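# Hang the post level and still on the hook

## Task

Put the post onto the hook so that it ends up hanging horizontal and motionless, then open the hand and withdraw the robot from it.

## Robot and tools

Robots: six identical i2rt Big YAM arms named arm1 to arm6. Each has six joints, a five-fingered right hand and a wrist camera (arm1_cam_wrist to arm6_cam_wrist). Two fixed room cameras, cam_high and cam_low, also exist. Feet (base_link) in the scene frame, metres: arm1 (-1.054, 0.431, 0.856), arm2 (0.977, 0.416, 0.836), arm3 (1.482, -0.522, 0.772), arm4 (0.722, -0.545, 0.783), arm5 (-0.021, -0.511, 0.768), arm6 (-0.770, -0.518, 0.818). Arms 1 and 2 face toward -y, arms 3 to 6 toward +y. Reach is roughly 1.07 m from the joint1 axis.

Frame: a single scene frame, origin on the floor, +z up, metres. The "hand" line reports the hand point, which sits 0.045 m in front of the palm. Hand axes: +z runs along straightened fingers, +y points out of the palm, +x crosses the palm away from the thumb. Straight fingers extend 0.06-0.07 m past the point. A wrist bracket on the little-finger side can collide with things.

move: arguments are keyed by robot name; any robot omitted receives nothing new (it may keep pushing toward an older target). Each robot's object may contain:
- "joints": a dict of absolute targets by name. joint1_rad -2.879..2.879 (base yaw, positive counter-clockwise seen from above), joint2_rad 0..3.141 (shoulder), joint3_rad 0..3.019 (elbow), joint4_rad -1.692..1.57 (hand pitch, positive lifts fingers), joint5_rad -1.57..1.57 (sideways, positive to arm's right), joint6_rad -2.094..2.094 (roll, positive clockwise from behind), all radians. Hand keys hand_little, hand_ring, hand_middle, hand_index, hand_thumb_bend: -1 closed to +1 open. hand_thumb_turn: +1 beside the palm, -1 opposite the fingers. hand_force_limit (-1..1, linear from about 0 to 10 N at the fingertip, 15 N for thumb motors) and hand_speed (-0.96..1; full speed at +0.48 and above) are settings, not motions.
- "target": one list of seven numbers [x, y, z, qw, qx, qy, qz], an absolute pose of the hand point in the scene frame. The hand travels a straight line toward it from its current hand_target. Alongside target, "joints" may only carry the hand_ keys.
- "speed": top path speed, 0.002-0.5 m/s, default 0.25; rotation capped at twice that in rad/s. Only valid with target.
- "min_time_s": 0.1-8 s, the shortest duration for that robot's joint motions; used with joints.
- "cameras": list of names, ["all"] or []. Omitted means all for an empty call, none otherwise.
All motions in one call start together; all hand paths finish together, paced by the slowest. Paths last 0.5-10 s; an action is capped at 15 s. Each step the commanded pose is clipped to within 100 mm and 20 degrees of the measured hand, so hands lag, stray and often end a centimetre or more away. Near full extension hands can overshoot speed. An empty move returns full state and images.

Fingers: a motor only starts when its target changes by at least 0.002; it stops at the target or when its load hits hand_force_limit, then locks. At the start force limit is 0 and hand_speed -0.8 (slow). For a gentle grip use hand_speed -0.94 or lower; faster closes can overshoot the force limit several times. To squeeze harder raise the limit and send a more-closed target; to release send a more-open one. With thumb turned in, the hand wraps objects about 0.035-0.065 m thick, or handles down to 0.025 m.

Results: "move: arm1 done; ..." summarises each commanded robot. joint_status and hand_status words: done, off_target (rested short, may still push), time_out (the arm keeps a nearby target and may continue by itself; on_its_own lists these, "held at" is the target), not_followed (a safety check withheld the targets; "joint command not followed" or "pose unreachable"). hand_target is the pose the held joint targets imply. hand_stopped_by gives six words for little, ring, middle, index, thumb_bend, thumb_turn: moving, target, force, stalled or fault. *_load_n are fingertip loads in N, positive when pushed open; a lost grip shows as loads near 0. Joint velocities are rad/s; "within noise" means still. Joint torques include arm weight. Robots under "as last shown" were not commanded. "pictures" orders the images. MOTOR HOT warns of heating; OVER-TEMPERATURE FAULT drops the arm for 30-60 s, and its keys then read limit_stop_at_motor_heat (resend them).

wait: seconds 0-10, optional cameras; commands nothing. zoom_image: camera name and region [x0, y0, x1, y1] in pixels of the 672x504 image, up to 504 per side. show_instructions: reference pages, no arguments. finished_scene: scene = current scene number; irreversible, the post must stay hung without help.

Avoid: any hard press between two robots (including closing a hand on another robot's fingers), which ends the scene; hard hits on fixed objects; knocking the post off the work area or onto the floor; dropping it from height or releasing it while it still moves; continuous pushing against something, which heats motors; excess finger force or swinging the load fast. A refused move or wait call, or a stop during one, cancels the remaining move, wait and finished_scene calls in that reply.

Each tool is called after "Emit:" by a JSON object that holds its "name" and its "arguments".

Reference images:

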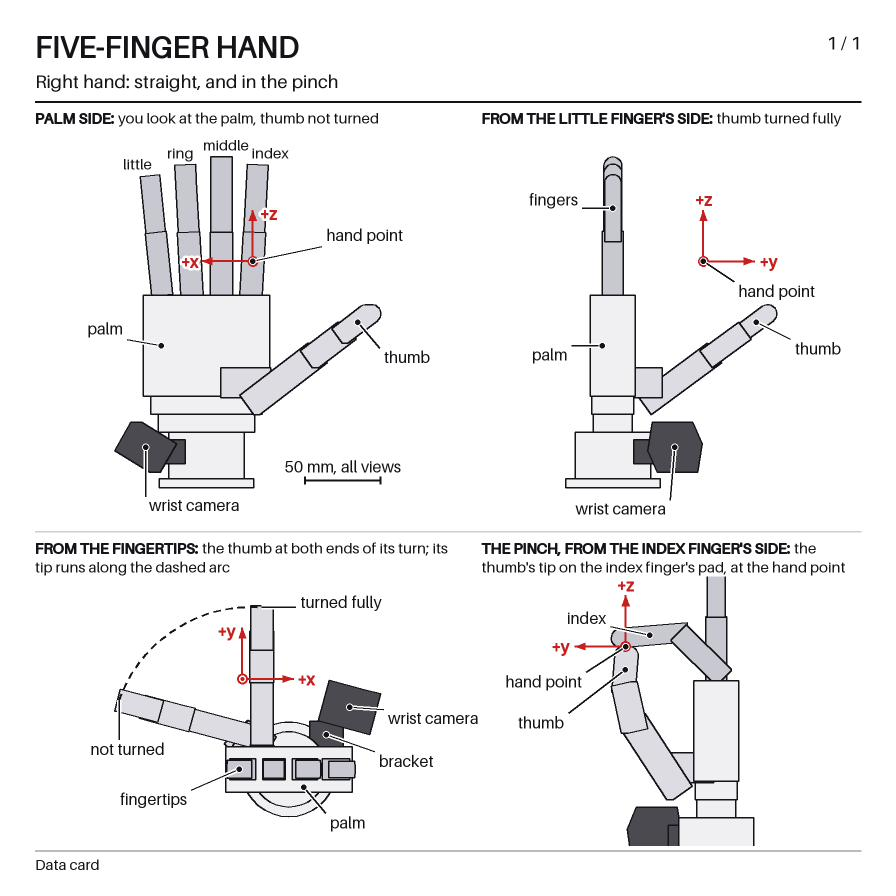

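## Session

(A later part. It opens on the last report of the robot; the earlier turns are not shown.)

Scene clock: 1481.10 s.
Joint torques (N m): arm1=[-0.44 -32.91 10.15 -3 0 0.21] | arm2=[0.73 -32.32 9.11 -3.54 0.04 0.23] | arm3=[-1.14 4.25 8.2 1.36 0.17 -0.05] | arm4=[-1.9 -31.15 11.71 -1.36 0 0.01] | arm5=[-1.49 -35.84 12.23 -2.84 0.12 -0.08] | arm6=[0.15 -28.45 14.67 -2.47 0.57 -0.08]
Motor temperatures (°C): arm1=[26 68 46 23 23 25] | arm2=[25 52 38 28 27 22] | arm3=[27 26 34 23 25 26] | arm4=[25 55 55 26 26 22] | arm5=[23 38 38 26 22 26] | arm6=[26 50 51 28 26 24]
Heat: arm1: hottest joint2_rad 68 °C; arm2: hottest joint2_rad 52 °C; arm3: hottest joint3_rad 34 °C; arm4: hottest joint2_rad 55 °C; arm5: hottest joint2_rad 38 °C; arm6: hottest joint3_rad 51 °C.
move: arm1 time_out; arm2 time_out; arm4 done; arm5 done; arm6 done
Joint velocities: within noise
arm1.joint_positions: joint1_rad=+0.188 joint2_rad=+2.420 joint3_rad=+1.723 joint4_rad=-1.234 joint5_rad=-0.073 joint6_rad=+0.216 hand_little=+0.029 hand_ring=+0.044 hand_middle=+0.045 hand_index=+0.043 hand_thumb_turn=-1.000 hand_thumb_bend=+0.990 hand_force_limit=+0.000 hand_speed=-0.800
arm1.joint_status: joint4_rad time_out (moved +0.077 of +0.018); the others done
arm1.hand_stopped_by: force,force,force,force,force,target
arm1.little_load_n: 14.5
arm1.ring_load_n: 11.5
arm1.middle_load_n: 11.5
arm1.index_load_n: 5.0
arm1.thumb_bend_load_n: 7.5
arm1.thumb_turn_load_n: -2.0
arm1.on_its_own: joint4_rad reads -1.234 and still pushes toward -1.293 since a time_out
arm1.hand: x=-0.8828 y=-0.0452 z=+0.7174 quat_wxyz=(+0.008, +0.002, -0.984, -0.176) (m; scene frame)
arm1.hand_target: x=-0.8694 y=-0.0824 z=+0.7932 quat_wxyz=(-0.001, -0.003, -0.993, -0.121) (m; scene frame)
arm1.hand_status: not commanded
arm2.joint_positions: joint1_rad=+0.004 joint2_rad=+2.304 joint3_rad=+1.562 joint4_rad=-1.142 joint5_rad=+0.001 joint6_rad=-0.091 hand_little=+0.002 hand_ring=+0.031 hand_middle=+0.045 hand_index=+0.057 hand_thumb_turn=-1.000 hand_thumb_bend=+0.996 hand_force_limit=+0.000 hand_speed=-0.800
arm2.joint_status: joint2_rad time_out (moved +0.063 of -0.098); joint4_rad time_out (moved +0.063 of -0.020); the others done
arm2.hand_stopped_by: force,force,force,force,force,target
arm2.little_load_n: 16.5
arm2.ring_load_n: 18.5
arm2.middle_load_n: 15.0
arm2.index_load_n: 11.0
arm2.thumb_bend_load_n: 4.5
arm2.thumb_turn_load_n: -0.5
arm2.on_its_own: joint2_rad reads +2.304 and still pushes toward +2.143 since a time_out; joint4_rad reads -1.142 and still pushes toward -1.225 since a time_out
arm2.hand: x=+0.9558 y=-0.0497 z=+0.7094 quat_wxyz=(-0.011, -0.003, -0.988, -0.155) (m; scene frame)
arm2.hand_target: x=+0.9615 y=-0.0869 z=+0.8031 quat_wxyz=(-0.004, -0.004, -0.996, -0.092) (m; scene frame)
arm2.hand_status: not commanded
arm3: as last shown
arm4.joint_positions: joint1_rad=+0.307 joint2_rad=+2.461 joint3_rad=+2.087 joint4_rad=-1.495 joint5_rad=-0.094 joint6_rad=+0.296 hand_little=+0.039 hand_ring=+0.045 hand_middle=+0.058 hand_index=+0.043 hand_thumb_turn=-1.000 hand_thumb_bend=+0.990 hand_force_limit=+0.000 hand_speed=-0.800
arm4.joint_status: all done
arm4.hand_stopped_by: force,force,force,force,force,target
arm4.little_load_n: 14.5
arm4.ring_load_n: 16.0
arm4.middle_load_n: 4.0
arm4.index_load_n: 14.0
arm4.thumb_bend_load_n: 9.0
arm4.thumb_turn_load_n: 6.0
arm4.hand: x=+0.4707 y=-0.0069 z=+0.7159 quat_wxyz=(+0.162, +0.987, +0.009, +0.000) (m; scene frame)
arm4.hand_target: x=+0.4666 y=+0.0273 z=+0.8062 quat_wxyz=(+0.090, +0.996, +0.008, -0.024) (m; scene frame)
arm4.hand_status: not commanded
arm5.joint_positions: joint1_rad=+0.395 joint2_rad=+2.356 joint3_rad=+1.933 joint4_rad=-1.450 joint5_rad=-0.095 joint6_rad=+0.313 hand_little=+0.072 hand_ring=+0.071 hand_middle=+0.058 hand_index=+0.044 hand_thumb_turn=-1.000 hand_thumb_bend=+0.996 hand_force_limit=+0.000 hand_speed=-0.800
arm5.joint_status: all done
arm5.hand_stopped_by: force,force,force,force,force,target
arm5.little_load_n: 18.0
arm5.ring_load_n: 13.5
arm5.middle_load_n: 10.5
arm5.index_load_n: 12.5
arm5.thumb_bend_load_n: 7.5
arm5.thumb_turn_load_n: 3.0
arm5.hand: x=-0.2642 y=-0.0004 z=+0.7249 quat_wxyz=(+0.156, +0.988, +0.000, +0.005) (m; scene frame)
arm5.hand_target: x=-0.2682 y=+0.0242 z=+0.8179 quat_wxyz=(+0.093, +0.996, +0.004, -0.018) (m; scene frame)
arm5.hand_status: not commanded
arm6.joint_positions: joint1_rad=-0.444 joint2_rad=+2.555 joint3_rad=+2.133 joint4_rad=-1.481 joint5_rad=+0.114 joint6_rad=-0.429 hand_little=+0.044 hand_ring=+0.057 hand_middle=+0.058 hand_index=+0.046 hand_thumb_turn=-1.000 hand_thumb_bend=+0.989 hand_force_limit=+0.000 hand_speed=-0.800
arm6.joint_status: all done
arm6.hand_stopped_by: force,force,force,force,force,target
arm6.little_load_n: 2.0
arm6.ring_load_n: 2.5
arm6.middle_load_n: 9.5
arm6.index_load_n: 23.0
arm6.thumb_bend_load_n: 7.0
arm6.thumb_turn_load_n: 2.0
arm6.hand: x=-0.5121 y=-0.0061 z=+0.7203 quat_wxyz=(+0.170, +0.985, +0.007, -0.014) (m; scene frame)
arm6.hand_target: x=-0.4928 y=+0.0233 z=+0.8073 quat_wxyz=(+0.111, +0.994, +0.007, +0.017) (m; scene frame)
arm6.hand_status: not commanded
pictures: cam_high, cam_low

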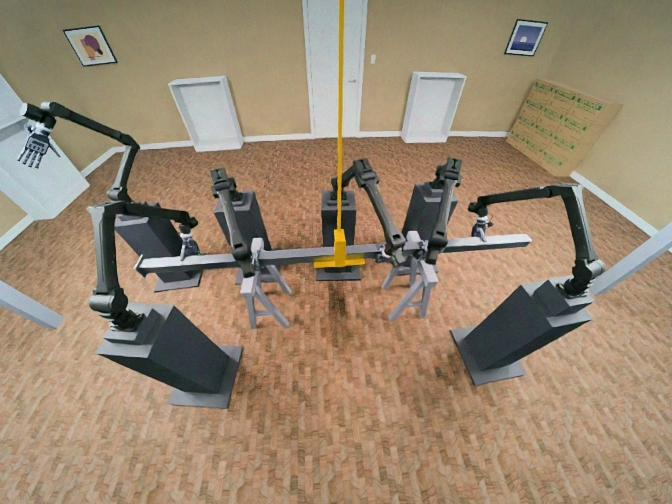

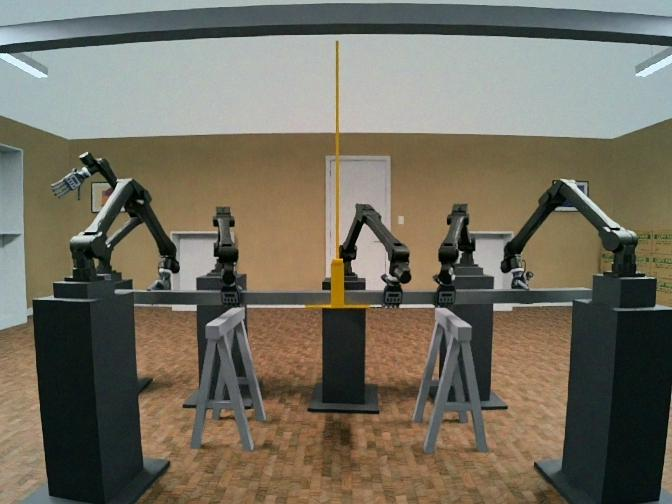

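Emit:
{"name": "move", "arguments": {"arm1": {"joints": {"joint2_rad": 2.375, "joint3_rad": 1.76, "joint4_rad": -1.245}, "min_time_s": 4}, "arm2": {"joints": {"joint2_rad": 2.218, "joint3_rad": 1.59, "joint4_rad": -1.17}, "min_time_s": 4}, "arm4": {"joints": {"joint2_rad": 2.410, "joint3_rad": 2.115, "joint4_rad": -1.475}, "min_time_s": 4}, "arm5": {"joints": {"joint2_rad": 2.295, "joint3_rad": 1.955, "joint4_rad": -1.445}, "min_time_s": 4}, "arm6": {"joints": {"joint2_rad": 2.508, "joint3_rad": 2.165, "joint4_rad": -1.475}, "min_time_s": 4}, "cameras": ["cam_low", "cam_high"]}}

Emit:
{"name": "zoom_image", "arguments": {"camera": "cam_low", "region": [290, 240, 390, 340]}}

Scene clock: 1494.57 s.
Joint torques (N m): arm1=[-0.44 -27.63 8.55 -1.07 0.26 0.22] | arm2=[1.03 -26.34 7.88 -1.57 0.05 0.23] | arm3=[-1.03 4.25 8.21 1.35 0.16 -0.06] | arm4=[-1.96 -25.7 9.57 0.06 -0.15 0.02] | arm5=[-1.44 -29.33 10.28 -1.44 -0.03 -0.07] | arm6=[0.21 -24.29 10.93 -0.91 0.67 -0.12]
Motor temperatures (°C): arm1=[26 66 46 23 23 25] | arm2=[25 51 37 28 27 22] | arm3=[27 26 34 23 25 26] | arm4=[25 53 52 26 26 22] | arm5=[23 40 37 26 22 26] | arm6=[26 49 50 27 26 24]
Heat: arm1: hottest joint2_rad 66 °C; arm2: hottest joint2_rad 51 °C; arm3: hottest joint3_rad 34 °C; arm4: hottest joint2_rad 53 °C; arm5: hottest joint2_rad 40 °C; arm6: hottest joint3_rad 50 °C.
move: arm1 done; arm2 done; arm4 done; arm5 done; arm6 done
Joint velocities: within noise
arm1.joint_positions: joint1_rad=+0.188 joint2_rad=+2.431 joint3_rad=+1.723 joint4_rad=-1.234 joint5_rad=-0.080 joint6_rad=+0.216 hand_little=+0.029 hand_ring=+0.044 hand_middle=+0.045 hand_index=+0.043 hand_thumb_turn=-1.000 hand_thumb_bend=+0.990 hand_force_limit=+0.000 hand_speed=-0.800
arm1.joint_status: all done
arm1.hand_stopped_by: force,force,force,force,force,target
arm1.little_load_n: 12.5
arm1.ring_load_n: 10.0
arm1.middle_load_n: 9.5
arm1.index_load_n: 3.5
arm1.thumb_bend_load_n: 8.5
arm1.thumb_turn_load_n: -2.0
arm1.hand: x=-0.8823 y=-0.0422 z=+0.7126 quat_wxyz=(+0.006, +0.001, -0.983, -0.182) (m; scene frame)
arm1.hand_target: x=-0.8727 y=-0.0705 z=+0.7476 quat_wxyz=(+0.004, -0.004, -0.990, -0.141) (m; scene frame)
arm1.hand_status: not commanded
arm2.joint_positions: joint1_rad=+0.004 joint2_rad=+2.304 joint3_rad=+1.557 joint4_rad=-1.142 joint5_rad=+0.001 joint6_rad=-0.091 hand_little=+0.002 hand_ring=+0.031 hand_middle=+0.045 hand_index=+0.057 hand_thumb_turn=-1.000 hand_thumb_bend=+0.996 hand_force_limit=+0.000 hand_speed=-0.800
arm2.joint_status: all done
arm2.hand_stopped_by: force,force,force,force,force,target
arm2.little_load_n: 16.5
arm2.ring_load_n: 16.0
arm2.middle_load_n: 12.0
arm2.index_load_n: 7.5
arm2.thumb_bend_load_n: 6.5
arm2.thumb_turn_load_n: 0.0
arm2.hand: x=+0.9561 y=-0.0468 z=+0.7085 quat_wxyz=(-0.011, -0.003, -0.987, -0.158) (m; scene frame)
arm2.hand_target: x=+0.9620 y=-0.0771 z=+0.7568 quat_wxyz=(-0.006, -0.005, -0.994, -0.113) (m; scene frame)
arm2.hand_status: not commanded
arm3: as last shown
arm3.thumb_bend_load_n: 0.5
arm4.joint_positions: joint1_rad=+0.307 joint2_rad=+2.461 joint3_rad=+2.082 joint4_rad=-1.482 joint5_rad=-0.090 joint6_rad=+0.296 hand_little=+0.039 hand_ring=+0.045 hand_middle=+0.058 hand_index=+0.043 hand_thumb_turn=-1.000 hand_thumb_bend=+0.990 hand_force_limit=+0.000 hand_speed=-0.800
arm4.joint_status: all done
arm4.hand_stopped_by: force,force,force,force,force,target
arm4.little_load_n: 10.0
arm4.ring_load_n: 12.5
arm4.middle_load_n: 2.5
arm4.index_load_n: 13.0
arm4.thumb_bend_load_n: 9.5
arm4.thumb_turn_load_n: 8.0
arm4.hand: x=+0.4710 y=-0.0060 z=+0.7130 quat_wxyz=(+0.158, +0.987, +0.010, +0.000) (m; scene frame)
arm4.hand_target: x=+0.4690 y=+0.0187 z=+0.7500 quat_wxyz=(+0.115, +0.993, +0.007, -0.016) (m; scene frame)
arm4.hand_status: not commanded
arm5.joint_positions: joint1_rad=+0.395 joint2_rad=+2.356 joint3_rad=+1.924 joint4_rad=-1.430 joint5_rad=-0.092 joint6_rad=+0.313 hand_little=+0.071 hand_ring=+0.071 hand_middle=+0.058 hand_index=+0.044 hand_thumb_turn=-1.000 hand_thumb_bend=+0.996 hand_force_limit=+0.000 hand_speed=-0.800
arm5.joint_status: all done
arm5.hand_stopped_by: force,force,force,force,force,target
arm5.little_load_n: 11.5
arm5.ring_load_n: 8.5
arm5.middle_load_n: 8.5
arm5.index_load_n: 11.5
arm5.thumb_bend_load_n: 8.5
arm5.thumb_turn_load_n: 5.5
arm5.hand: x=-0.2639 y=+0.0008 z=+0.7201 quat_wxyz=(+0.151, +0.989, +0.001, +0.004) (m; scene frame)
arm5.hand_target: x=-0.2661 y=+0.0191 z=+0.7633 quat_wxyz=(+0.115, +0.993, +0.003, -0.010) (m; scene frame)
arm5.hand_status: not commanded
arm6.joint_positions: joint1_rad=-0.444 joint2_rad=+2.560 joint3_rad=+2.133 joint4_rad=-1.468 joint5_rad=+0.112 joint6_rad=-0.424 hand_little=+0.043 hand_ring=+0.057 hand_middle=+0.058 hand_index=+0.046 hand_thumb_turn=-1.000 hand_thumb_bend=+0.989 hand_force_limit=+0.000 hand_speed=-0.800
arm6.joint_status: all done
arm6.hand_stopped_by: force,force,force,force,force,target
arm6.little_load_n: 0.5
arm6.ring_load_n: 1.0
arm6.middle_load_n: 7.0
arm6.index_load_n: 19.5
arm6.thumb_bend_load_n: 7.5
arm6.thumb_turn_load_n: 1.5
arm6.hand: x=-0.5120 y=-0.0042 z=+0.7153 quat_wxyz=(+0.166, +0.986, +0.004, -0.013) (m; scene frame)
arm6.hand_target: x=-0.4974 y=+0.0128 z=+0.7532 quat_wxyz=(+0.134, +0.991, +0.008, +0.006) (m; scene frame)
arm6.hand_status: not commanded
pictures: cam_high, cam_low

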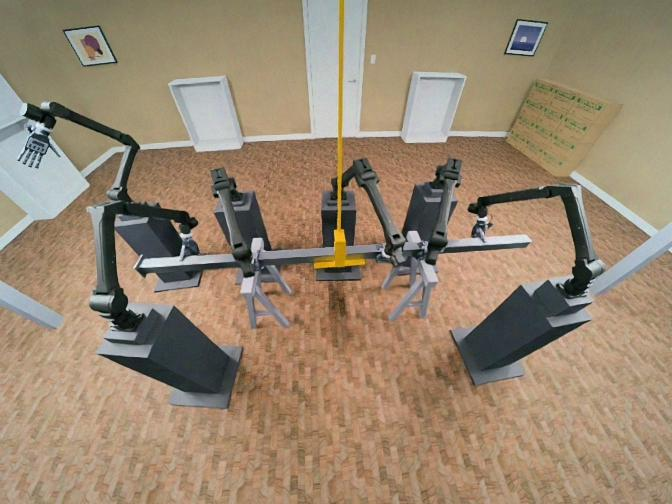

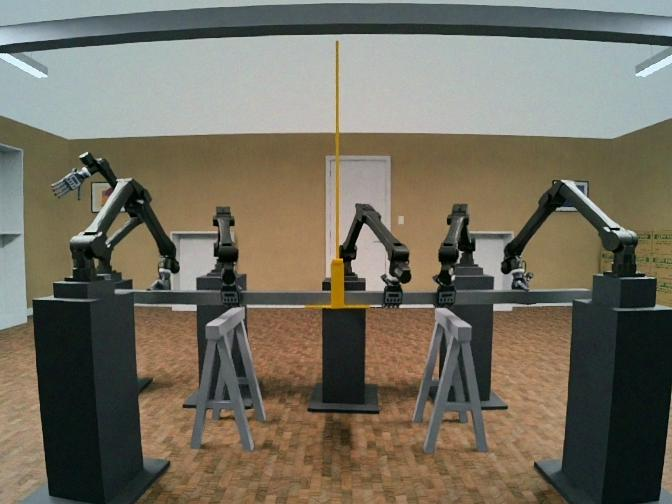

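Scaled by 5.040 from the camera's 672x504 image, which has a finer 960x720 frame.

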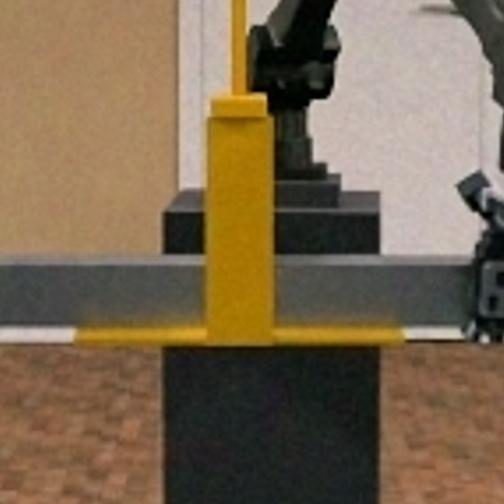

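Emit:
{"name": "move", "arguments": {"arm1": {"joints": {"joint2_rad": 2.42, "joint3_rad": 1.735, "joint4_rad": -1.235}, "min_time_s": 3}, "arm2": {"joints": {"joint2_rad": 2.295, "joint3_rad": 1.567, "joint4_rad": -1.145}, "min_time_s": 3}, "arm4": {"joints": {"joint2_rad": 2.460, "joint3_rad": 2.09, "joint4_rad": -1.478}, "min_time_s": 3}, "arm5": {"joints": {"joint2_rad": 2.35, "joint3_rad": 1.93, "joint4_rad": -1.432}, "min_time_s": 3}, "arm6": {"joints": {"joint2_rad": 2.555, "joint3_rad": 2.137, "joint4_rad": -1.466}, "min_time_s": 3}}}

Emit:
{"name": "move", "arguments": {"arm1": {"joints": {"hand_speed": -0.6, "hand_thumb_bend": 1, "hand_little": 0.6, "hand_ring": 0.6, "hand_middle": 0.6, "hand_index": 0.6}}, "arm2": {"joints": {"hand_speed": -0.6, "hand_thumb_bend": 1, "hand_little": 0.6, "hand_ring": 0.6, "hand_middle": 0.6, "hand_index": 0.6}}, "arm4": {"joints": {"hand_speed": -0.6, "hand_thumb_bend": 1, "hand_little": 0.6, "hand_ring": 0.6, "hand_middle": 0.6, "hand_index": 0.6}}, "arm5": {"joints": {"hand_speed": -0.6, "hand_thumb_bend": 1, "hand_little": 0.6, "hand_ring": 0.6, "hand_middle": 0.6, "hand_index": 0.6}}, "arm6": {"joints": {"hand_speed": -0.6, "hand_thumb_bend": 1, "hand_little": 0.6, "hand_ring": 0.6, "hand_middle": 0.6, "hand_index": 0.6}}, "cameras": ["cam_low", "cam_high"]}}

Emit:
{"name": "zoom_image", "arguments": {"camera": "cam_low", "region": [290, 240, 390, 340]}}

Emit:
{"name": "zoom_image", "arguments": {"camera": "cam_low", "region": [100, 240, 340, 360]}}

Emit:
{"name": "zoom_image", "arguments": {"camera": "cam_low", "region": [370, 240, 610, 360]}}

Scene clock: 1527.40 s.
Joint torques (N m): arm1=[-0.44 -24.06 6.68 -0.66 0.31 0.22] | arm2=[0.85 -20.54 5.96 -0.65 0.04 0.24] | arm3=[-1.14 4.19 8.21 1.42 0.18 -0.05] | arm4=[-2.14 -21.89 8.01 -0.12 -0.11 0.01] | arm5=[-1.55 -24.06 8.36 -0.77 0.05 -0.08] | arm6=[0.21 -21.01 8.66 -0.62 0.67 -0.13]
Motor temperatures (°C): arm1=[26 62 44 23 23 25] | arm2=[25 50 36 27 27 22] | arm3=[27 26 34 23 25 26] | arm4=[25 49 47 26 26 22] | arm5=[23 40 36 25 22 26] | arm6=[26 50 46 27 26 24]
Heat: arm1: hottest joint2_rad 62 °C; arm2: hottest joint2_rad 50 °C; arm3: hottest joint3_rad 34 °C; arm4: hottest joint2_rad 49 °C; arm5: hottest joint2_rad 40 °C; arm6: hottest joint2_rad 50 °C.
move: arm1 done; arm2 done; arm4 done; arm5 done; arm6 done
Joint velocities: within noise
arm1.joint_positions: joint1_rad=+0.188 joint2_rad=+2.433 joint3_rad=+1.722 joint4_rad=-1.234 joint5_rad=-0.081 joint6_rad=+0.216 hand_little=+0.029 hand_ring=+0.044 hand_middle=+0.045 hand_index=+0.043 hand_thumb_turn=-1.000 hand_thumb_bend=+0.990 hand_force_limit=+0.000 hand_speed=-0.800
arm1.joint_status: all done
arm1.hand_stopped_by: force,force,force,force,force,target
arm1.little_load_n: 11.0
arm1.ring_load_n: 8.0
arm1.middle_load_n: 8.5
arm1.index_load_n: 3.0
arm1.thumb_bend_load_n: 9.0
arm1.thumb_turn_load_n: -1.5
arm1.hand: x=-0.8823 y=-0.0413 z=+0.7116 quat_wxyz=(+0.006, +0.002, -0.983, -0.183) (m; scene frame)
arm1.hand_target: x=-0.8779 y=-0.0504 z=+0.7191 quat_wxyz=(+0.011, -0.005, -0.985, -0.170) (m; scene frame)
arm1.hand_status: not commanded
arm2.joint_positions: joint1_rad=+0.004 joint2_rad=+2.310 joint3_rad=+1.557 joint4_rad=-1.142 joint5_rad=+0.001 joint6_rad=-0.091 hand_little=+0.002 hand_ring=+0.031 hand_middle=+0.045 hand_index=+0.057 hand_thumb_turn=-1.000 hand_thumb_bend=+0.996 hand_force_limit=+0.000 hand_speed=-0.800
arm2.joint_status: all done
arm2.hand_stopped_by: force,force,force,force,force,target
arm2.little_load_n: 13.0
arm2.ring_load_n: 11.5
arm2.middle_load_n: 9.0
arm2.index_load_n: 5.0
arm2.thumb_bend_load_n: 8.5
arm2.thumb_turn_load_n: 0.0
arm2.hand: x=+0.9562 y=-0.0453 z=+0.7059 quat_wxyz=(-0.012, -0.003, -0.987, -0.161) (m; scene frame)
arm2.hand_target: x=+0.9637 y=-0.0542 z=+0.7141 quat_wxyz=(-0.009, -0.005, -0.989, -0.150) (m; scene frame)
arm2.hand_status: not commanded
arm3: as last shown
arm3.thumb_bend_load_n: 0.0
arm4.joint_positions: joint1_rad=+0.307 joint2_rad=+2.462 joint3_rad=+2.079 joint4_rad=-1.481 joint5_rad=-0.091 joint6_rad=+0.296 hand_little=+0.039 hand_ring=+0.045 hand_middle=+0.057 hand_index=+0.043 hand_thumb_turn=-1.000 hand_thumb_bend=+0.990 hand_force_limit=+0.000 hand_speed=-0.800
arm4.joint_status: all done
arm4.hand_stopped_by: force,force,force,force,force,target
arm4.little_load_n: 9.0
arm4.ring_load_n: 11.5
arm4.middle_load_n: 1.5
arm4.index_load_n: 12.5
arm4.thumb_bend_load_n: 10.0
arm4.thumb_turn_load_n: 8.5
arm4.hand: x=+0.4714 y=-0.0068 z=+0.7117 quat_wxyz=(+0.159, +0.987, +0.009, +0.000) (m; scene frame)
arm4.hand_target: x=+0.4748 y=+0.0007 z=+0.7154 quat_wxyz=(+0.152, +0.988, +0.005, -0.004) (m; scene frame)
arm4.hand_status: not commanded
arm5.joint_positions: joint1_rad=+0.395 joint2_rad=+2.358 joint3_rad=+1.920 joint4_rad=-1.427 joint5_rad=-0.094 joint6_rad=+0.313 hand_little=+0.071 hand_ring=+0.071 hand_middle=+0.058 hand_index=+0.044 hand_thumb_turn=-1.000 hand_thumb_bend=+0.996 hand_force_limit=+0.000 hand_speed=-0.800
arm5.joint_status: all done
arm5.hand_stopped_by: force,force,force,force,force,target
arm5.little_load_n: 9.0
arm5.ring_load_n: 6.5
arm5.middle_load_n: 7.0
arm5.index_load_n: 10.5
arm5.thumb_bend_load_n: 8.5
arm5.thumb_turn_load_n: 6.5
arm5.hand: x=-0.2639 y=-0.0005 z=+0.7182 quat_wxyz=(+0.152, +0.988, +0.000, +0.004) (m; scene frame)
arm5.hand_target: x=-0.2613 y=+0.0049 z=+0.7253 quat_wxyz=(+0.146, +0.989, +0.001, +0.000) (m; scene frame)
arm5.hand_status: not commanded
arm6.joint_positions: joint1_rad=-0.444 joint2_rad=+2.563 joint3_rad=+2.130 joint4_rad=-1.467 joint5_rad=+0.112 joint6_rad=-0.423 hand_little=+0.043 hand_ring=+0.057 hand_middle=+0.058 hand_index=+0.046 hand_thumb_turn=-1.000 hand_thumb_bend=+0.989 hand_force_limit=+0.000 hand_speed=-0.800
arm6.joint_status: all done
arm6.hand_stopped_by: force,force,force,force,force,target
arm6.little_load_n: 0.0
arm6.ring_load_n: 0.0
arm6.middle_load_n: 5.5
arm6.index_load_n: 18.0
arm6.thumb_bend_load_n: 8.0
arm6.thumb_turn_load_n: 1.0
arm6.hand: x=-0.5129 y=-0.0058 z=+0.7128 quat_wxyz=(+0.169, +0.986, +0.004, -0.014) (m; scene frame)
arm6.hand_target: x=-0.5052 y=-0.0040 z=+0.7188 quat_wxyz=(+0.163, +0.987, +0.010, -0.008) (m; scene frame)
arm6.hand_status: not commanded
pictures: none

Scene clock: 1528.43 s.
Joint torques (N m): arm1=[-0.38 -23.88 6.71 -0.64 -0.06 0.1] | arm2=[0.38 -20.37 6.02 -0.57 0.05 0.17] | arm3=[-1.14 4.25 8.23 1.39 0.16 -0.06] | arm4=[-2.02 -21.6 8.05 -0.14 -0.1 0.02] | arm5=[-1.38 -23.41 8.32 -1.01 0.1 -0.06] | arm6=[0.15 -20.95 8.72 -0.58 0.35 -0.06]
Motor temperatures (°C): arm1=[26 62 44 23 23 25] | arm2=[25 50 36 27 27 22] | arm3=[27 26 34 23 25 26] | arm4=[25 49 47 26 26 22] | arm5=[23 40 36 25 22 26] | arm6=[26 49 45 27 26 24]
Heat: arm1: hottest joint2_rad 62 °C; arm2: hottest joint2_rad 50 °C; arm3: hottest joint3_rad 34 °C; arm4: hottest joint2_rad 49 °C; arm5: hottest joint2_rad 40 °C; arm6: hottest joint2_rad 49 °C.
move: arm1 done; arm2 done; arm4 done; arm5 done; arm6 done
Joint velocities: within noise
arm1.joint_positions: joint1_rad=+0.188 joint2_rad=+2.432 joint3_rad=+1.723 joint4_rad=-1.234 joint5_rad=-0.072 joint6_rad=+0.228 hand_little=+0.600 hand_ring=+0.600 hand_middle=+0.600 hand_index=+0.600 hand_thumb_turn=-1.000 hand_thumb_bend=+1.000 hand_force_limit=+0.000 hand_speed=-0.600
arm1.joint_status: all done
arm1.hand_stopped_by: target,target,target,target,target,target
arm1.little_load_n: 0.0
arm1.ring_load_n: 0.0
arm1.middle_load_n: 0.0
arm1.index_load_n: 0.0
arm1.thumb_bend_load_n: 0.5
arm1.thumb_turn_load_n: 0.0
arm1.hand: x=-0.8830 y=-0.0426 z=+0.7118 quat_wxyz=(+0.011, -0.003, -0.983, -0.181) (m; scene frame)
arm1.hand_target: x=-0.8779 y=-0.0505 z=+0.7191 quat_wxyz=(+0.011, -0.005, -0.985, -0.170) (m; scene frame)
arm1.hand_status: not commanded
arm2.joint_positions: joint1_rad=+0.009 joint2_rad=+2.305 joint3_rad=+1.557 joint4_rad=-1.144 joint5_rad=+0.001 joint6_rad=-0.085 hand_little=+0.600 hand_ring=+0.600 hand_middle=+0.600 hand_index=+0.600 hand_thumb_turn=-1.000 hand_thumb_bend=+1.000 hand_force_limit=+0.000 hand_speed=-0.600
arm2.joint_status: all done
arm2.hand_stopped_by: target,target,target,target,target,target
arm2.little_load_n: 0.0
arm2.ring_load_n: 0.0
arm2.middle_load_n: 0.0
arm2.index_load_n: 0.0
arm2.thumb_bend_load_n: -0.5
arm2.thumb_turn_load_n: 0.0
arm2.hand: x=+0.9588 y=-0.0464 z=+0.7081 quat_wxyz=(-0.010, -0.004, -0.987, -0.159) (m; scene frame)
arm2.hand_target: x=+0.9636 y=-0.0542 z=+0.7141 quat_wxyz=(-0.009, -0.005, -0.989, -0.150) (m; scene frame)
arm2.hand_status: not commanded
arm3: as last shown
arm4.joint_positions: joint1_rad=+0.307 joint2_rad=+2.458 joint3_rad=+2.079 joint4_rad=-1.481 joint5_rad=-0.091 joint6_rad=+0.296 hand_little=+0.600 hand_ring=+0.600 hand_middle=+0.600 hand_index=+0.600 hand_thumb_turn=-1.000 hand_thumb_bend=+1.000 hand_force_limit=+0.000 hand_speed=-0.600
arm4.joint_status: all done
arm4.hand_stopped_by: target,target,target,target,target,target
arm4.little_load_n: 0.0
arm4.ring_load_n: 0.0
arm4.middle_load_n: 0.0
arm4.index_load_n: 0.0
arm4.thumb_bend_load_n: 0.0
arm4.thumb_turn_load_n: 0.0
arm4.hand: x=+0.4711 y=-0.0060 z=+0.7141 quat_wxyz=(+0.158, +0.987, +0.009, +0.000) (m; scene frame)
arm4.hand_target: x=+0.4749 y=+0.0007 z=+0.7154 quat_wxyz=(+0.152, +0.988, +0.005, -0.004) (m; scene frame)
arm4.hand_status: not commanded
arm5.joint_positions: joint1_rad=+0.395 joint2_rad=+2.357 joint3_rad=+1.920 joint4_rad=-1.427 joint5_rad=-0.095 joint6_rad=+0.312 hand_little=+0.600 hand_ring=+0.600 hand_middle=+0.600 hand_index=+0.600 hand_thumb_turn=-1.000 hand_thumb_bend=+1.000 hand_force_limit=+0.000 hand_speed=-0.600
arm5.joint_status: all done
arm5.hand_stopped_by: target,target,target,target,target,target
arm5.little_load_n: 0.0
arm5.ring_load_n: 0.0
arm5.middle_load_n: 0.0
arm5.index_load_n: 0.0
arm5.thumb_bend_load_n: 0.0
arm5.thumb_turn_load_n: 0.0
arm5.hand: x=-0.2641 y=-0.0004 z=+0.7189 quat_wxyz=(+0.152, +0.988, +0.001, +0.003) (m; scene frame)
arm5.hand_target: x=-0.2613 y=+0.0051 z=+0.7255 quat_wxyz=(+0.146, +0.989, +0.001, +0.000) (m; scene frame)
arm5.hand_status: not commanded
arm6.joint_positions: joint1_rad=-0.444 joint2_rad=+2.560 joint3_rad=+2.130 joint4_rad=-1.467 joint5_rad=+0.120 joint6_rad=-0.431 hand_little=+0.600 hand_ring=+0.600 hand_middle=+0.600 hand_index=+0.600 hand_thumb_turn=-1.000 hand_thumb_bend=+1.000 hand_force_limit=+0.000 hand_speed=-0.600
arm6.joint_status: all done
arm6.hand_stopped_by: target,target,target,target,target,target
arm6.little_load_n: 0.0
arm6.ring_load_n: 0.0
arm6.middle_load_n: 0.0
arm6.index_load_n: 0.0
arm6.thumb_bend_load_n: 0.0
arm6.thumb_turn_load_n: 0.0
arm6.hand: x=-0.5107 y=-0.0061 z=+0.7145 quat_wxyz=(+0.169, +0.986, +0.009, -0.011) (m; scene frame)
arm6.hand_target: x=-0.5051 y=-0.0040 z=+0.7188 quat_wxyz=(+0.163, +0.987, +0.010, -0.008) (m; scene frame)
arm6.hand_status: not commanded
pictures: cam_high, cam_low

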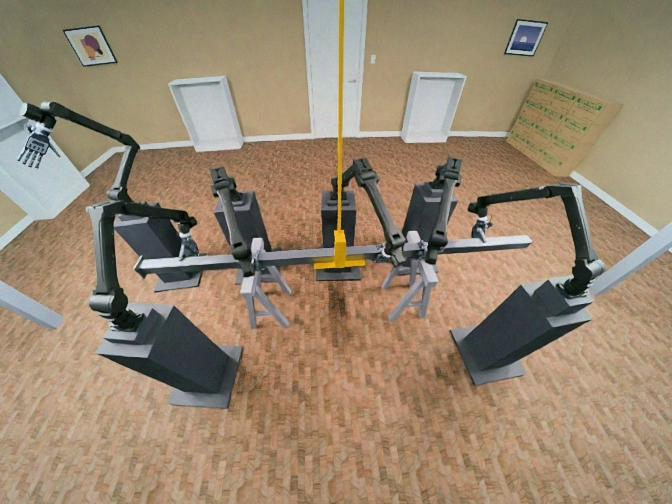

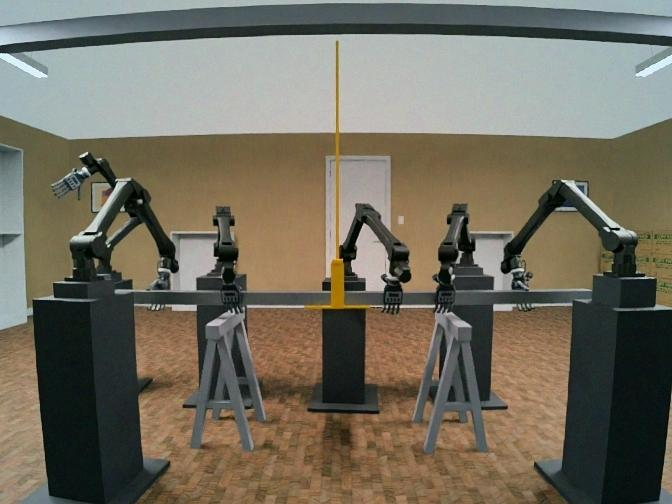

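Scaled by 5.040 from the camera's 672x504 image, which has a finer 960x720 frame.

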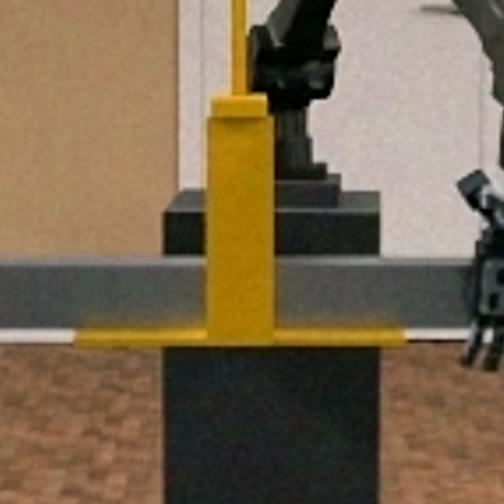

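Scaled by 2.100 from the camera's 672x504 image, which has a finer 960x720 frame.

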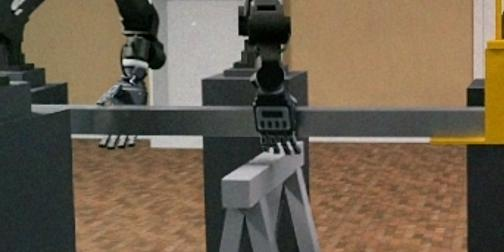

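Scaled by 2.100 from the camera's 672x504 image, which has a finer 960x720 frame.

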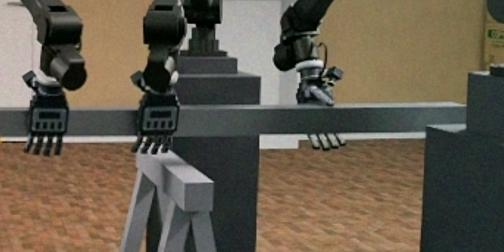

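Emit:
{"name": "wait", "arguments": {"seconds": 2, "cameras": ["cam_low", "cam_high"]}}

Emit:
{"name": "zoom_image", "arguments": {"camera": "cam_low", "region": [290, 240, 390, 340]}}

Emit:
{"name": "zoom_image", "arguments": {"camera": "cam_low", "region": [90, 260, 210, 320]}}

Emit:
{"name": "zoom_image", "arguments": {"camera": "cam_low", "region": [520, 260, 640, 320]}}

Scene clock: 1551.60 s.
Joint torques (N m): arm1=[-0.44 -23.82 6.71 -0.65 -0.06 0.1] | arm2=[0.44 -20.13 6.01 -0.59 0.04 0.17] | arm3=[-1.03 4.37 8.24 1.43 0.17 -0.06] | arm4=[-1.9 -21.6 8.03 -0.12 -0.09 0.01] | arm5=[-0.67 -24.53 8.17 -0.9 0.11 -0.09] | arm6=[0.21 -20.95 8.7 -0.59 0.34 -0.06]
Motor temperatures (°C): arm1=[26 60 43 23 23 25] | arm2=[25 48 35 27 26 22] | arm3=[27 26 34 23 25 26] | arm4=[25 47 43 26 26 22] | arm5=[23 39 34 25 22 26] | arm6=[26 48 42 27 26 24]
Heat: arm1: hottest joint2_rad 60 °C; arm2: hottest joint2_rad 48 °C; arm3: hottest joint3_rad 34 °C; arm4: hottest joint2_rad 47 °C; arm5: hottest joint2_rad 39 °C; arm6: hottest joint2_rad 48 °C.
Joint velocities: within noise
arm1.joint_positions: joint1_rad=+0.188 joint2_rad=+2.432 joint3_rad=+1.723 joint4_rad=-1.234 joint5_rad=-0.072 joint6_rad=+0.228 hand_little=+0.600 hand_ring=+0.600 hand_middle=+0.600 hand_index=+0.600 hand_thumb_turn=-1.000 hand_thumb_bend=+1.000 hand_force_limit=+0.000 hand_speed=-0.600
arm1.joint_status: all done
arm1.hand_stopped_by: target,target,target,target,target,target
arm1.little_load_n: 0.0
arm1.ring_load_n: 0.0
arm1.middle_load_n: 0.0
arm1.index_load_n: 0.0
arm1.thumb_bend_load_n: 0.0
arm1.thumb_turn_load_n: -0.5
arm1.hand: x=-0.8830 y=-0.0426 z=+0.7118 quat_wxyz=(+0.011, -0.003, -0.983, -0.181) (m; scene frame)
arm1.hand_target: x=-0.8779 y=-0.0505 z=+0.7191 quat_wxyz=(+0.011, -0.005, -0.985, -0.170) (m; scene frame)
arm1.hand_status: not commanded
arm2.joint_positions: joint1_rad=+0.009 joint2_rad=+2.305 joint3_rad=+1.557 joint4_rad=-1.144 joint5_rad=+0.001 joint6_rad=-0.085 hand_little=+0.600 hand_ring=+0.600 hand_middle=+0.600 hand_index=+0.600 hand_thumb_turn=-1.000 hand_thumb_bend=+1.000 hand_force_limit=+0.000 hand_speed=-0.600
arm2.joint_status: all done
arm2.hand_stopped_by: target,target,target,target,target,target
arm2.little_load_n: 0.0
arm2.ring_load_n: 0.0
arm2.middle_load_n: 0.0
arm2.index_load_n: 0.0
arm2.thumb_bend_load_n: 0.0
arm2.thumb_turn_load_n: 0.0
arm2.hand: x=+0.9588 y=-0.0464 z=+0.7081 quat_wxyz=(-0.010, -0.004, -0.987, -0.159) (m; scene frame)
arm2.hand_target: x=+0.9636 y=-0.0542 z=+0.7141 quat_wxyz=(-0.009, -0.005, -0.989, -0.150) (m; scene frame)
arm2.hand_status: not commanded
arm3.joint_positions: joint1_rad=-0.416 joint2_rad=+0.627 joint3_rad=+1.448 joint4_rad=-1.499 joint5_rad=+0.285 joint6_rad=-1.412 hand_little=+1.000 hand_ring=+1.000 hand_middle=+1.000 hand_index=+1.000 hand_thumb_turn=+1.000 hand_thumb_bend=+1.000 hand_force_limit=+0.000 hand_speed=-0.800
arm3.joint_status: not commanded
arm3.hand_stopped_by: target,target,target,target,target,target
arm3.little_load_n: 0.0
arm3.ring_load_n: 0.0
arm3.middle_load_n: 0.0
arm3.index_load_n: 0.0
arm3.thumb_bend_load_n: 0.0
arm3.thumb_turn_load_n: 0.0
arm3.hand: x=+1.6364 y=-0.3784 z=+1.2743 quat_wxyz=(-0.174, +0.794, +0.415, +0.409) (m; scene frame)
arm3.hand_target: x=+1.6359 y=-0.3795 z=+1.2823 quat_wxyz=(-0.181, +0.790, +0.411, +0.416) (m; scene frame)
arm3.hand_status: not commanded
arm4.joint_positions: joint1_rad=+0.307 joint2_rad=+2.458 joint3_rad=+2.079 joint4_rad=-1.481 joint5_rad=-0.091 joint6_rad=+0.296 hand_little=+0.600 hand_ring=+0.600 hand_middle=+0.600 hand_index=+0.600 hand_thumb_turn=-1.000 hand_thumb_bend=+1.000 hand_force_limit=+0.000 hand_speed=-0.600
arm4.joint_status: all done
arm4.hand_stopped_by: target,target,target,target,target,target
arm4.little_load_n: -0.5
arm4.ring_load_n: 0.0
arm4.middle_load_n: 0.0
arm4.index_load_n: 0.0
arm4.thumb_bend_load_n: 0.0
arm4.thumb_turn_load_n: 0.0
arm4.hand: x=+0.4711 y=-0.0060 z=+0.7141 quat_wxyz=(+0.158, +0.987, +0.009, +0.000) (m; scene frame)
arm4.hand_target: x=+0.4749 y=+0.0007 z=+0.7154 quat_wxyz=(+0.152, +0.988, +0.005, -0.004) (m; scene frame)
arm4.hand_status: not commanded
arm5.joint_positions: joint1_rad=+0.395 joint2_rad=+2.357 joint3_rad=+1.920 joint4_rad=-1.427 joint5_rad=-0.095 joint6_rad=+0.312 hand_little=+0.600 hand_ring=+0.600 hand_middle=+0.600 hand_index=+0.600 hand_thumb_turn=-1.000 hand_thumb_bend=+1.000 hand_force_limit=+0.000 hand_speed=-0.600
arm5.joint_status: all done
arm5.hand_stopped_by: target,target,target,target,target,target
arm5.little_load_n: 0.0
arm5.ring_load_n: 0.0
arm5.middle_load_n: 0.0
arm5.index_load_n: 0.0
arm5.thumb_bend_load_n: 0.0
arm5.thumb_turn_load_n: 0.0
arm5.hand: x=-0.2641 y=-0.0004 z=+0.7189 quat_wxyz=(+0.152, +0.988, +0.001, +0.003) (m; scene frame)
arm5.hand_target: x=-0.2613 y=+0.0051 z=+0.7255 quat_wxyz=(+0.146, +0.989, +0.001, +0.000) (m; scene frame)
arm5.hand_status: not commanded
arm6.joint_positions: joint1_rad=-0.444 joint2_rad=+2.560 joint3_rad=+2.130 joint4_rad=-1.467 joint5_rad=+0.120 joint6_rad=-0.431 hand_little=+0.600 hand_ring=+0.600 hand_middle=+0.600 hand_index=+0.600 hand_thumb_turn=-1.000 hand_thumb_bend=+1.000 hand_force_limit=+0.000 hand_speed=-0.600
arm6.joint_status: all done
arm6.hand_stopped_by: target,target,target,target,target,target
arm6.little_load_n: 0.0
arm6.ring_load_n: 0.0
arm6.middle_load_n: 0.0
arm6.index_load_n: 0.0
arm6.thumb_bend_load_n: 0.0
arm6.thumb_turn_load_n: 0.0
arm6.hand: x=-0.5107 y=-0.0061 z=+0.7145 quat_wxyz=(+0.169, +0.986, +0.009, -0.011) (m; scene frame)
arm6.hand_target: x=-0.5051 y=-0.0040 z=+0.7188 quat_wxyz=(+0.163, +0.987, +0.010, -0.008) (m; scene frame)
arm6.hand_status: not commanded
wait: 2.00 s; at rest from the start
pictures: cam_high, cam_low

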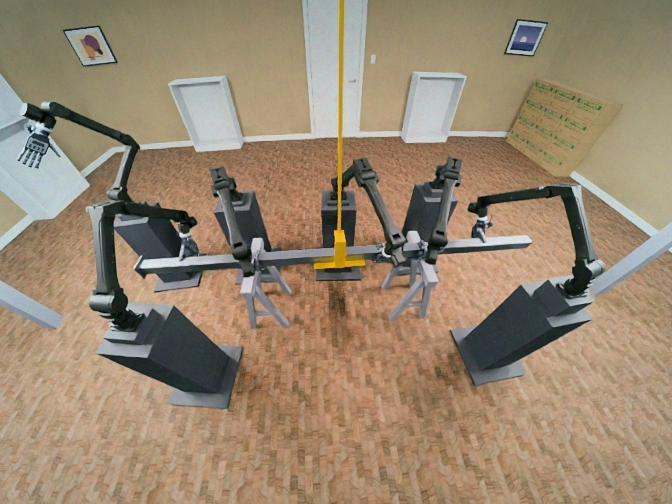

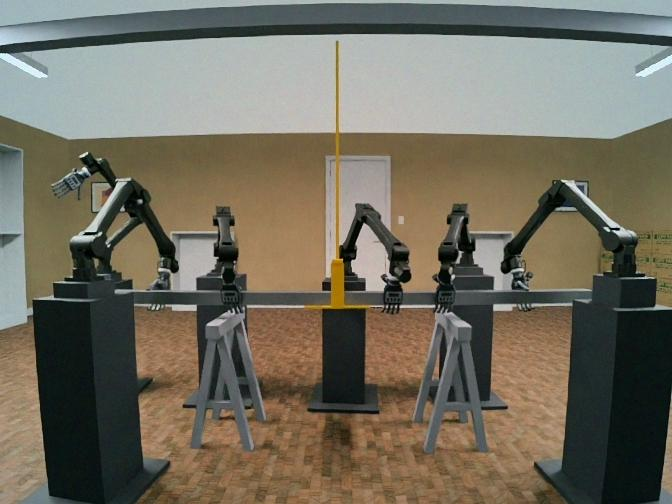

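Scaled by 5.040 from the camera's 672x504 image, which has a finer 960x720 frame.

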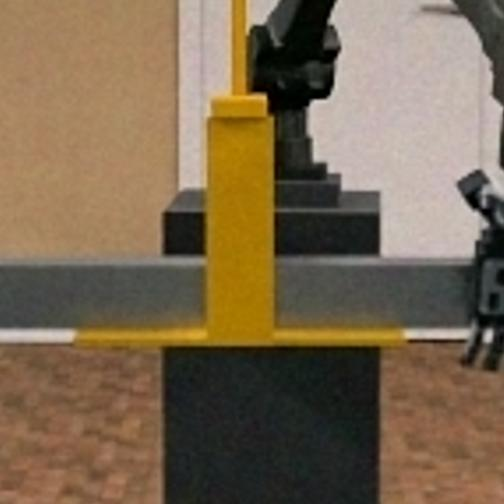

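Scaled by 4.200 from the camera's 672x504 image, which has a finer 960x720 frame.

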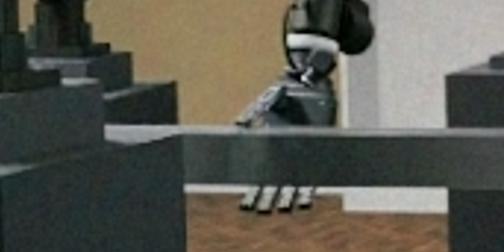

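Scaled by 4.200 from the camera's 672x504 image, which has a finer 960x720 frame.

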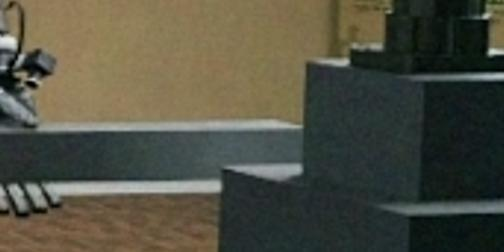

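Emit:
{"name": "move", "arguments": {"arm1": {"target": [-0.878, -0.052, 0.742, 0.01, 0, -0.984, -0.178], "speed": 0.04, "joints": {"hand_little": 1, "hand_ring": 1, "hand_middle": 1, "hand_index": 1}}, "arm2": {"target": [0.963, -0.054, 0.738, -0.009, 0, -0.987, -0.158], "speed": 0.04, "joints": {"hand_little": 1, "hand_ring": 1, "hand_middle": 1, "hand_index": 1}}, "arm4": {"target": [0.474, 0.001, 0.740, 0.158, 0.987, 0.005, 0], "speed": 0.04, "joints": {"hand_little": 1, "hand_ring": 1, "hand_middle": 1, "hand_index": 1}}, "arm5": {"target": [-0.263, 0.005, 0.750, 0.152, 0.988, 0.001, 0], "speed": 0.04, "joints": {"hand_little": 1, "hand_ring": 1, "hand_middle": 1, "hand_index": 1}}, "arm6": {"target": [-0.508, -0.001, 0.744, 0.165, 0.987, 0.009, -0.008], "speed": 0.04, "joints": {"hand_little": 1, "hand_ring": 1, "hand_middle": 1, "hand_index": 1}}, "cameras": ["cam_low", "arm4_cam_wrist", "arm1_cam_wrist"]}}

Emit:
{"name": "zoom_image", "arguments": {"camera": "cam_low", "region": [290, 240, 390, 340]}}

Scene clock: 1579.97 s.
Joint torques (N m): arm1=[-0.5 -24.7 8.18 -1.16 -0.19 0] | arm2=[0.44 -20.31 7.3 -0.96 0.11 0.09] | arm3=[-1.03 4.13 8.21 1.39 0.16 -0.06] | arm4=[-1.9 -21.77 10.09 -0.68 0.05 0.05] | arm5=[-1.26 -26.29 10.58 -1.37 -0.01 -0.07] | arm6=[0.56 -21.54 10.29 -1.17 0.32 0.01]
Motor temperatures (°C): arm1=[26 57 42 23 23 25] | arm2=[25 47 34 27 26 22] | arm3=[27 26 34 23 25 26] | arm4=[25 45 40 26 26 22] | arm5=[23 38 33 25 22 26] | arm6=[26 47 40 27 26 24]
Heat: arm1: hottest joint2_rad 57 °C; arm2: hottest joint2_rad 47 °C; arm3: hottest joint3_rad 34 °C; arm4: hottest joint2_rad 45 °C; arm5: hottest joint2_rad 38 °C; arm6: hottest joint2_rad 47 °C.
move: arm1 off_target; arm2 off_target; arm4 off_target; arm5 off_target; arm6 off_target
Joint velocities: within noise
arm1.joint_positions: joint1_rad=+0.188 joint2_rad=+2.419 joint3_rad=+1.723 joint4_rad=-1.282 joint5_rad=-0.072 joint6_rad=+0.228 hand_little=+1.000 hand_ring=+1.000 hand_middle=+1.000 hand_index=+1.000 hand_thumb_turn=-1.000 hand_thumb_bend=+1.000 hand_force_limit=+0.000 hand_speed=-0.600
arm1.joint_status: all done
arm1.hand_stopped_by: target,target,target,target,target,target
arm1.little_load_n: 0.0
arm1.ring_load_n: 0.0
arm1.middle_load_n: 0.0
arm1.index_load_n: 0.0
arm1.thumb_bend_load_n: 0.0
arm1.thumb_turn_load_n: 0.0
arm1.hand: x=-0.8846 y=-0.0354 z=+0.7249 quat_wxyz=(+0.015, -0.004, -0.980, -0.197) (m; scene frame)
arm1.hand_target: x=-0.8782 y=-0.0515 z=+0.7423 quat_wxyz=(+0.010, +0.000, -0.984, -0.178) (m; scene frame)
arm1.hand_status: off_target (0.025 m and 2.4 deg from the pose sent, 0.032 m and 0.5 deg at the start)
arm2.joint_positions: joint1_rad=+0.009 joint2_rad=+2.278 joint3_rad=+1.557 joint4_rad=-1.195 joint5_rad=+0.001 joint6_rad=-0.085 hand_little=+1.000 hand_ring=+1.000 hand_middle=+1.000 hand_index=+1.000 hand_thumb_turn=-1.000 hand_thumb_bend=+1.000 hand_force_limit=+0.000 hand_speed=-0.600
arm2.joint_status: all done
arm2.hand_stopped_by: target,target,target,target,target,target
arm2.little_load_n: 0.0
arm2.ring_load_n: 0.0
arm2.middle_load_n: 0.0
arm2.index_load_n: 0.0
arm2.thumb_bend_load_n: 0.0
arm2.thumb_turn_load_n: 0.0
arm2.hand: x=+0.9594 y=-0.0411 z=+0.7273 quat_wxyz=(-0.012, -0.004, -0.985, -0.171) (m; scene frame)
arm2.hand_target: x=+0.9630 y=-0.0536 z=+0.7381 quat_wxyz=(-0.009, +0.000, -0.987, -0.158) (m; scene frame)
arm2.hand_status: off_target (0.017 m and 1.6 deg from the pose sent, 0.031 m and 0.5 deg at the start)
arm3: as last shown
arm4.joint_positions: joint1_rad=+0.307 joint2_rad=+2.445 joint3_rad=+2.081 joint4_rad=-1.527 joint5_rad=-0.091 joint6_rad=+0.296 hand_little=+1.000 hand_ring=+1.000 hand_middle=+1.000 hand_index=+1.000 hand_thumb_turn=-1.000 hand_thumb_bend=+1.000 hand_force_limit=+0.000 hand_speed=-0.600
arm4.joint_status: all done
arm4.hand_stopped_by: target,target,target,target,target,target
arm4.little_load_n: -0.5
arm4.ring_load_n: 0.0
arm4.middle_load_n: 0.0
arm4.index_load_n: 0.0
arm4.thumb_bend_load_n: 0.0
arm4.thumb_turn_load_n: 0.0
arm4.hand: x=+0.4737 y=-0.0132 z=+0.7277 quat_wxyz=(+0.172, +0.985, +0.009, +0.005) (m; scene frame)
arm4.hand_target: x=+0.4743 y=+0.0005 z=+0.7402 quat_wxyz=(+0.158, +0.987, +0.005, +0.000) (m; scene frame)
arm4.hand_status: off_target (0.019 m and 1.8 deg from the pose sent, 0.027 m and 0.5 deg at the start)
arm5.joint_positions: joint1_rad=+0.395 joint2_rad=+2.354 joint3_rad=+1.920 joint4_rad=-1.475 joint5_rad=-0.096 joint6_rad=+0.312 hand_little=+1.000 hand_ring=+1.000 hand_middle=+1.000 hand_index=+1.000 hand_thumb_turn=-1.000 hand_thumb_bend=+1.000 hand_force_limit=+0.000 hand_speed=-0.600
arm5.joint_status: all done
arm5.hand_stopped_by: target,target,target,target,target,target
arm5.little_load_n: 0.0
arm5.ring_load_n: 0.0
arm5.middle_load_n: 0.0
arm5.index_load_n: 0.0
arm5.thumb_bend_load_n: 0.0
arm5.thumb_turn_load_n: 0.0
arm5.hand: x=-0.2609 y=-0.0106 z=+0.7264 quat_wxyz=(+0.173, +0.985, -0.001, +0.010) (m; scene frame)
arm5.hand_target: x=-0.2627 y=+0.0042 z=+0.7499 quat_wxyz=(+0.152, +0.988, +0.001, +0.000) (m; scene frame)
arm5.hand_status: off_target (0.028 m and 2.7 deg from the pose sent, 0.032 m and 0.4 deg at the start)
arm6.joint_positions: joint1_rad=-0.444 joint2_rad=+2.544 joint3_rad=+2.130 joint4_rad=-1.499 joint5_rad=+0.120 joint6_rad=-0.431 hand_little=+1.000 hand_ring=+1.000 hand_middle=+1.000 hand_index=+1.000 hand_thumb_turn=-1.000 hand_thumb_bend=+1.000 hand_force_limit=+0.000 hand_speed=-0.600
arm6.joint_status: all done
arm6.hand_stopped_by: target,target,target,target,target,target
arm6.little_load_n: 0.0
arm6.ring_load_n: 0.0
arm6.middle_load_n: 0.0
arm6.index_load_n: 0.0
arm6.thumb_bend_load_n: -0.5
arm6.thumb_turn_load_n: 0.0
arm6.hand: x=-0.5123 y=-0.0094 z=+0.7284 quat_wxyz=(+0.176, +0.984, +0.009, -0.014) (m; scene frame)
arm6.hand_target: x=-0.5081 y=-0.0013 z=+0.7439 quat_wxyz=(+0.165, +0.986, +0.009, -0.008) (m; scene frame)
arm6.hand_status: off_target (0.018 m and 1.4 deg from the pose sent, 0.030 m and 0.6 deg at the start)
pictures: arm1_cam_wrist, arm4_cam_wrist, cam_low
camera_calibration:
arm1_cam_wrist: T_world_to_cam=[[-0.244827, 0.907312, 0.341824, -0.423892], [0.837973, 0.0206709, 0.54532, 0.346876], [0.48771, 0.419949, -0.765364, 1.11052], [0, 0, 0, 1]] pos_world=[-0.936066, -0.0889301, 0.80569]
arm4_cam_wrist: T_world_to_cam=[[0.289585, -0.906597, 0.306957, -0.373453], [-0.822135, -0.0713746, 0.564801, -0.023053], [-0.490138, -0.415918, -0.766014, 0.89537], [0, 0, 0, 1]] pos_world=[0.528049, 0.0321832, 0.81352]

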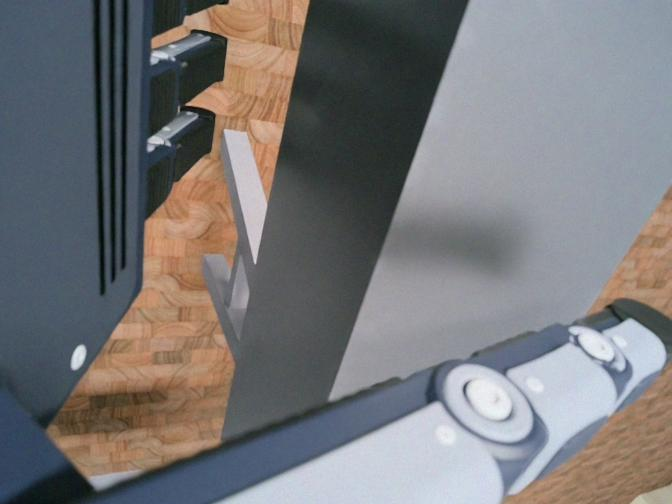

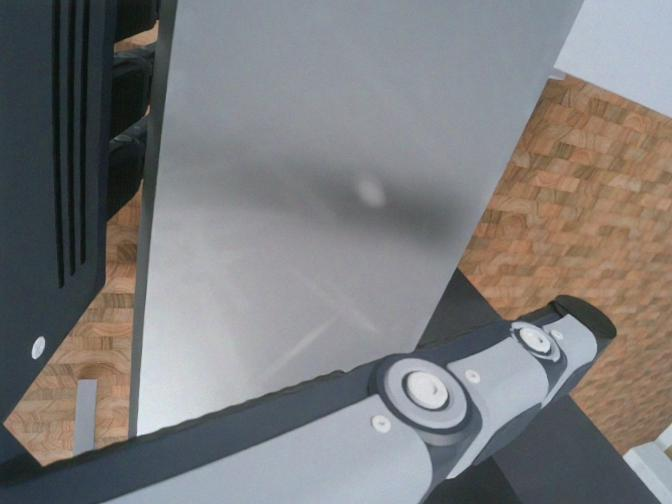

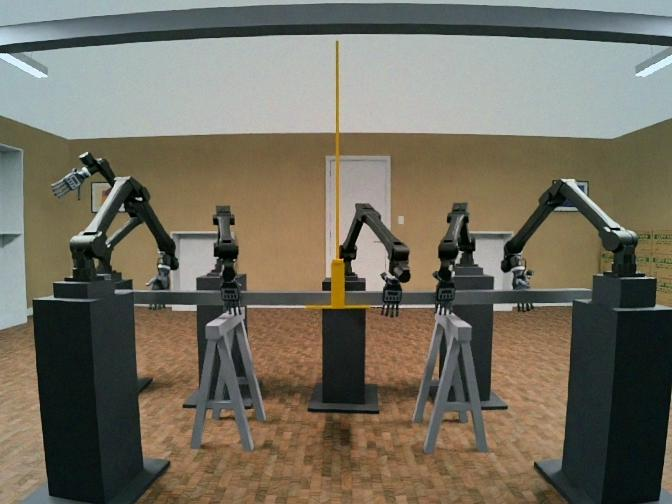

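Scaled by 5.040 from the camera's 672x504 image, which has a finer 960x720 frame.

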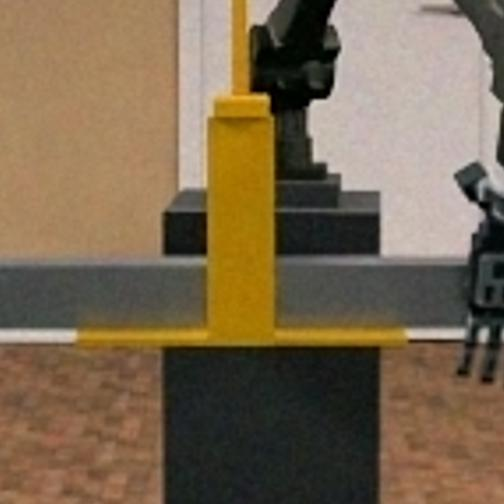

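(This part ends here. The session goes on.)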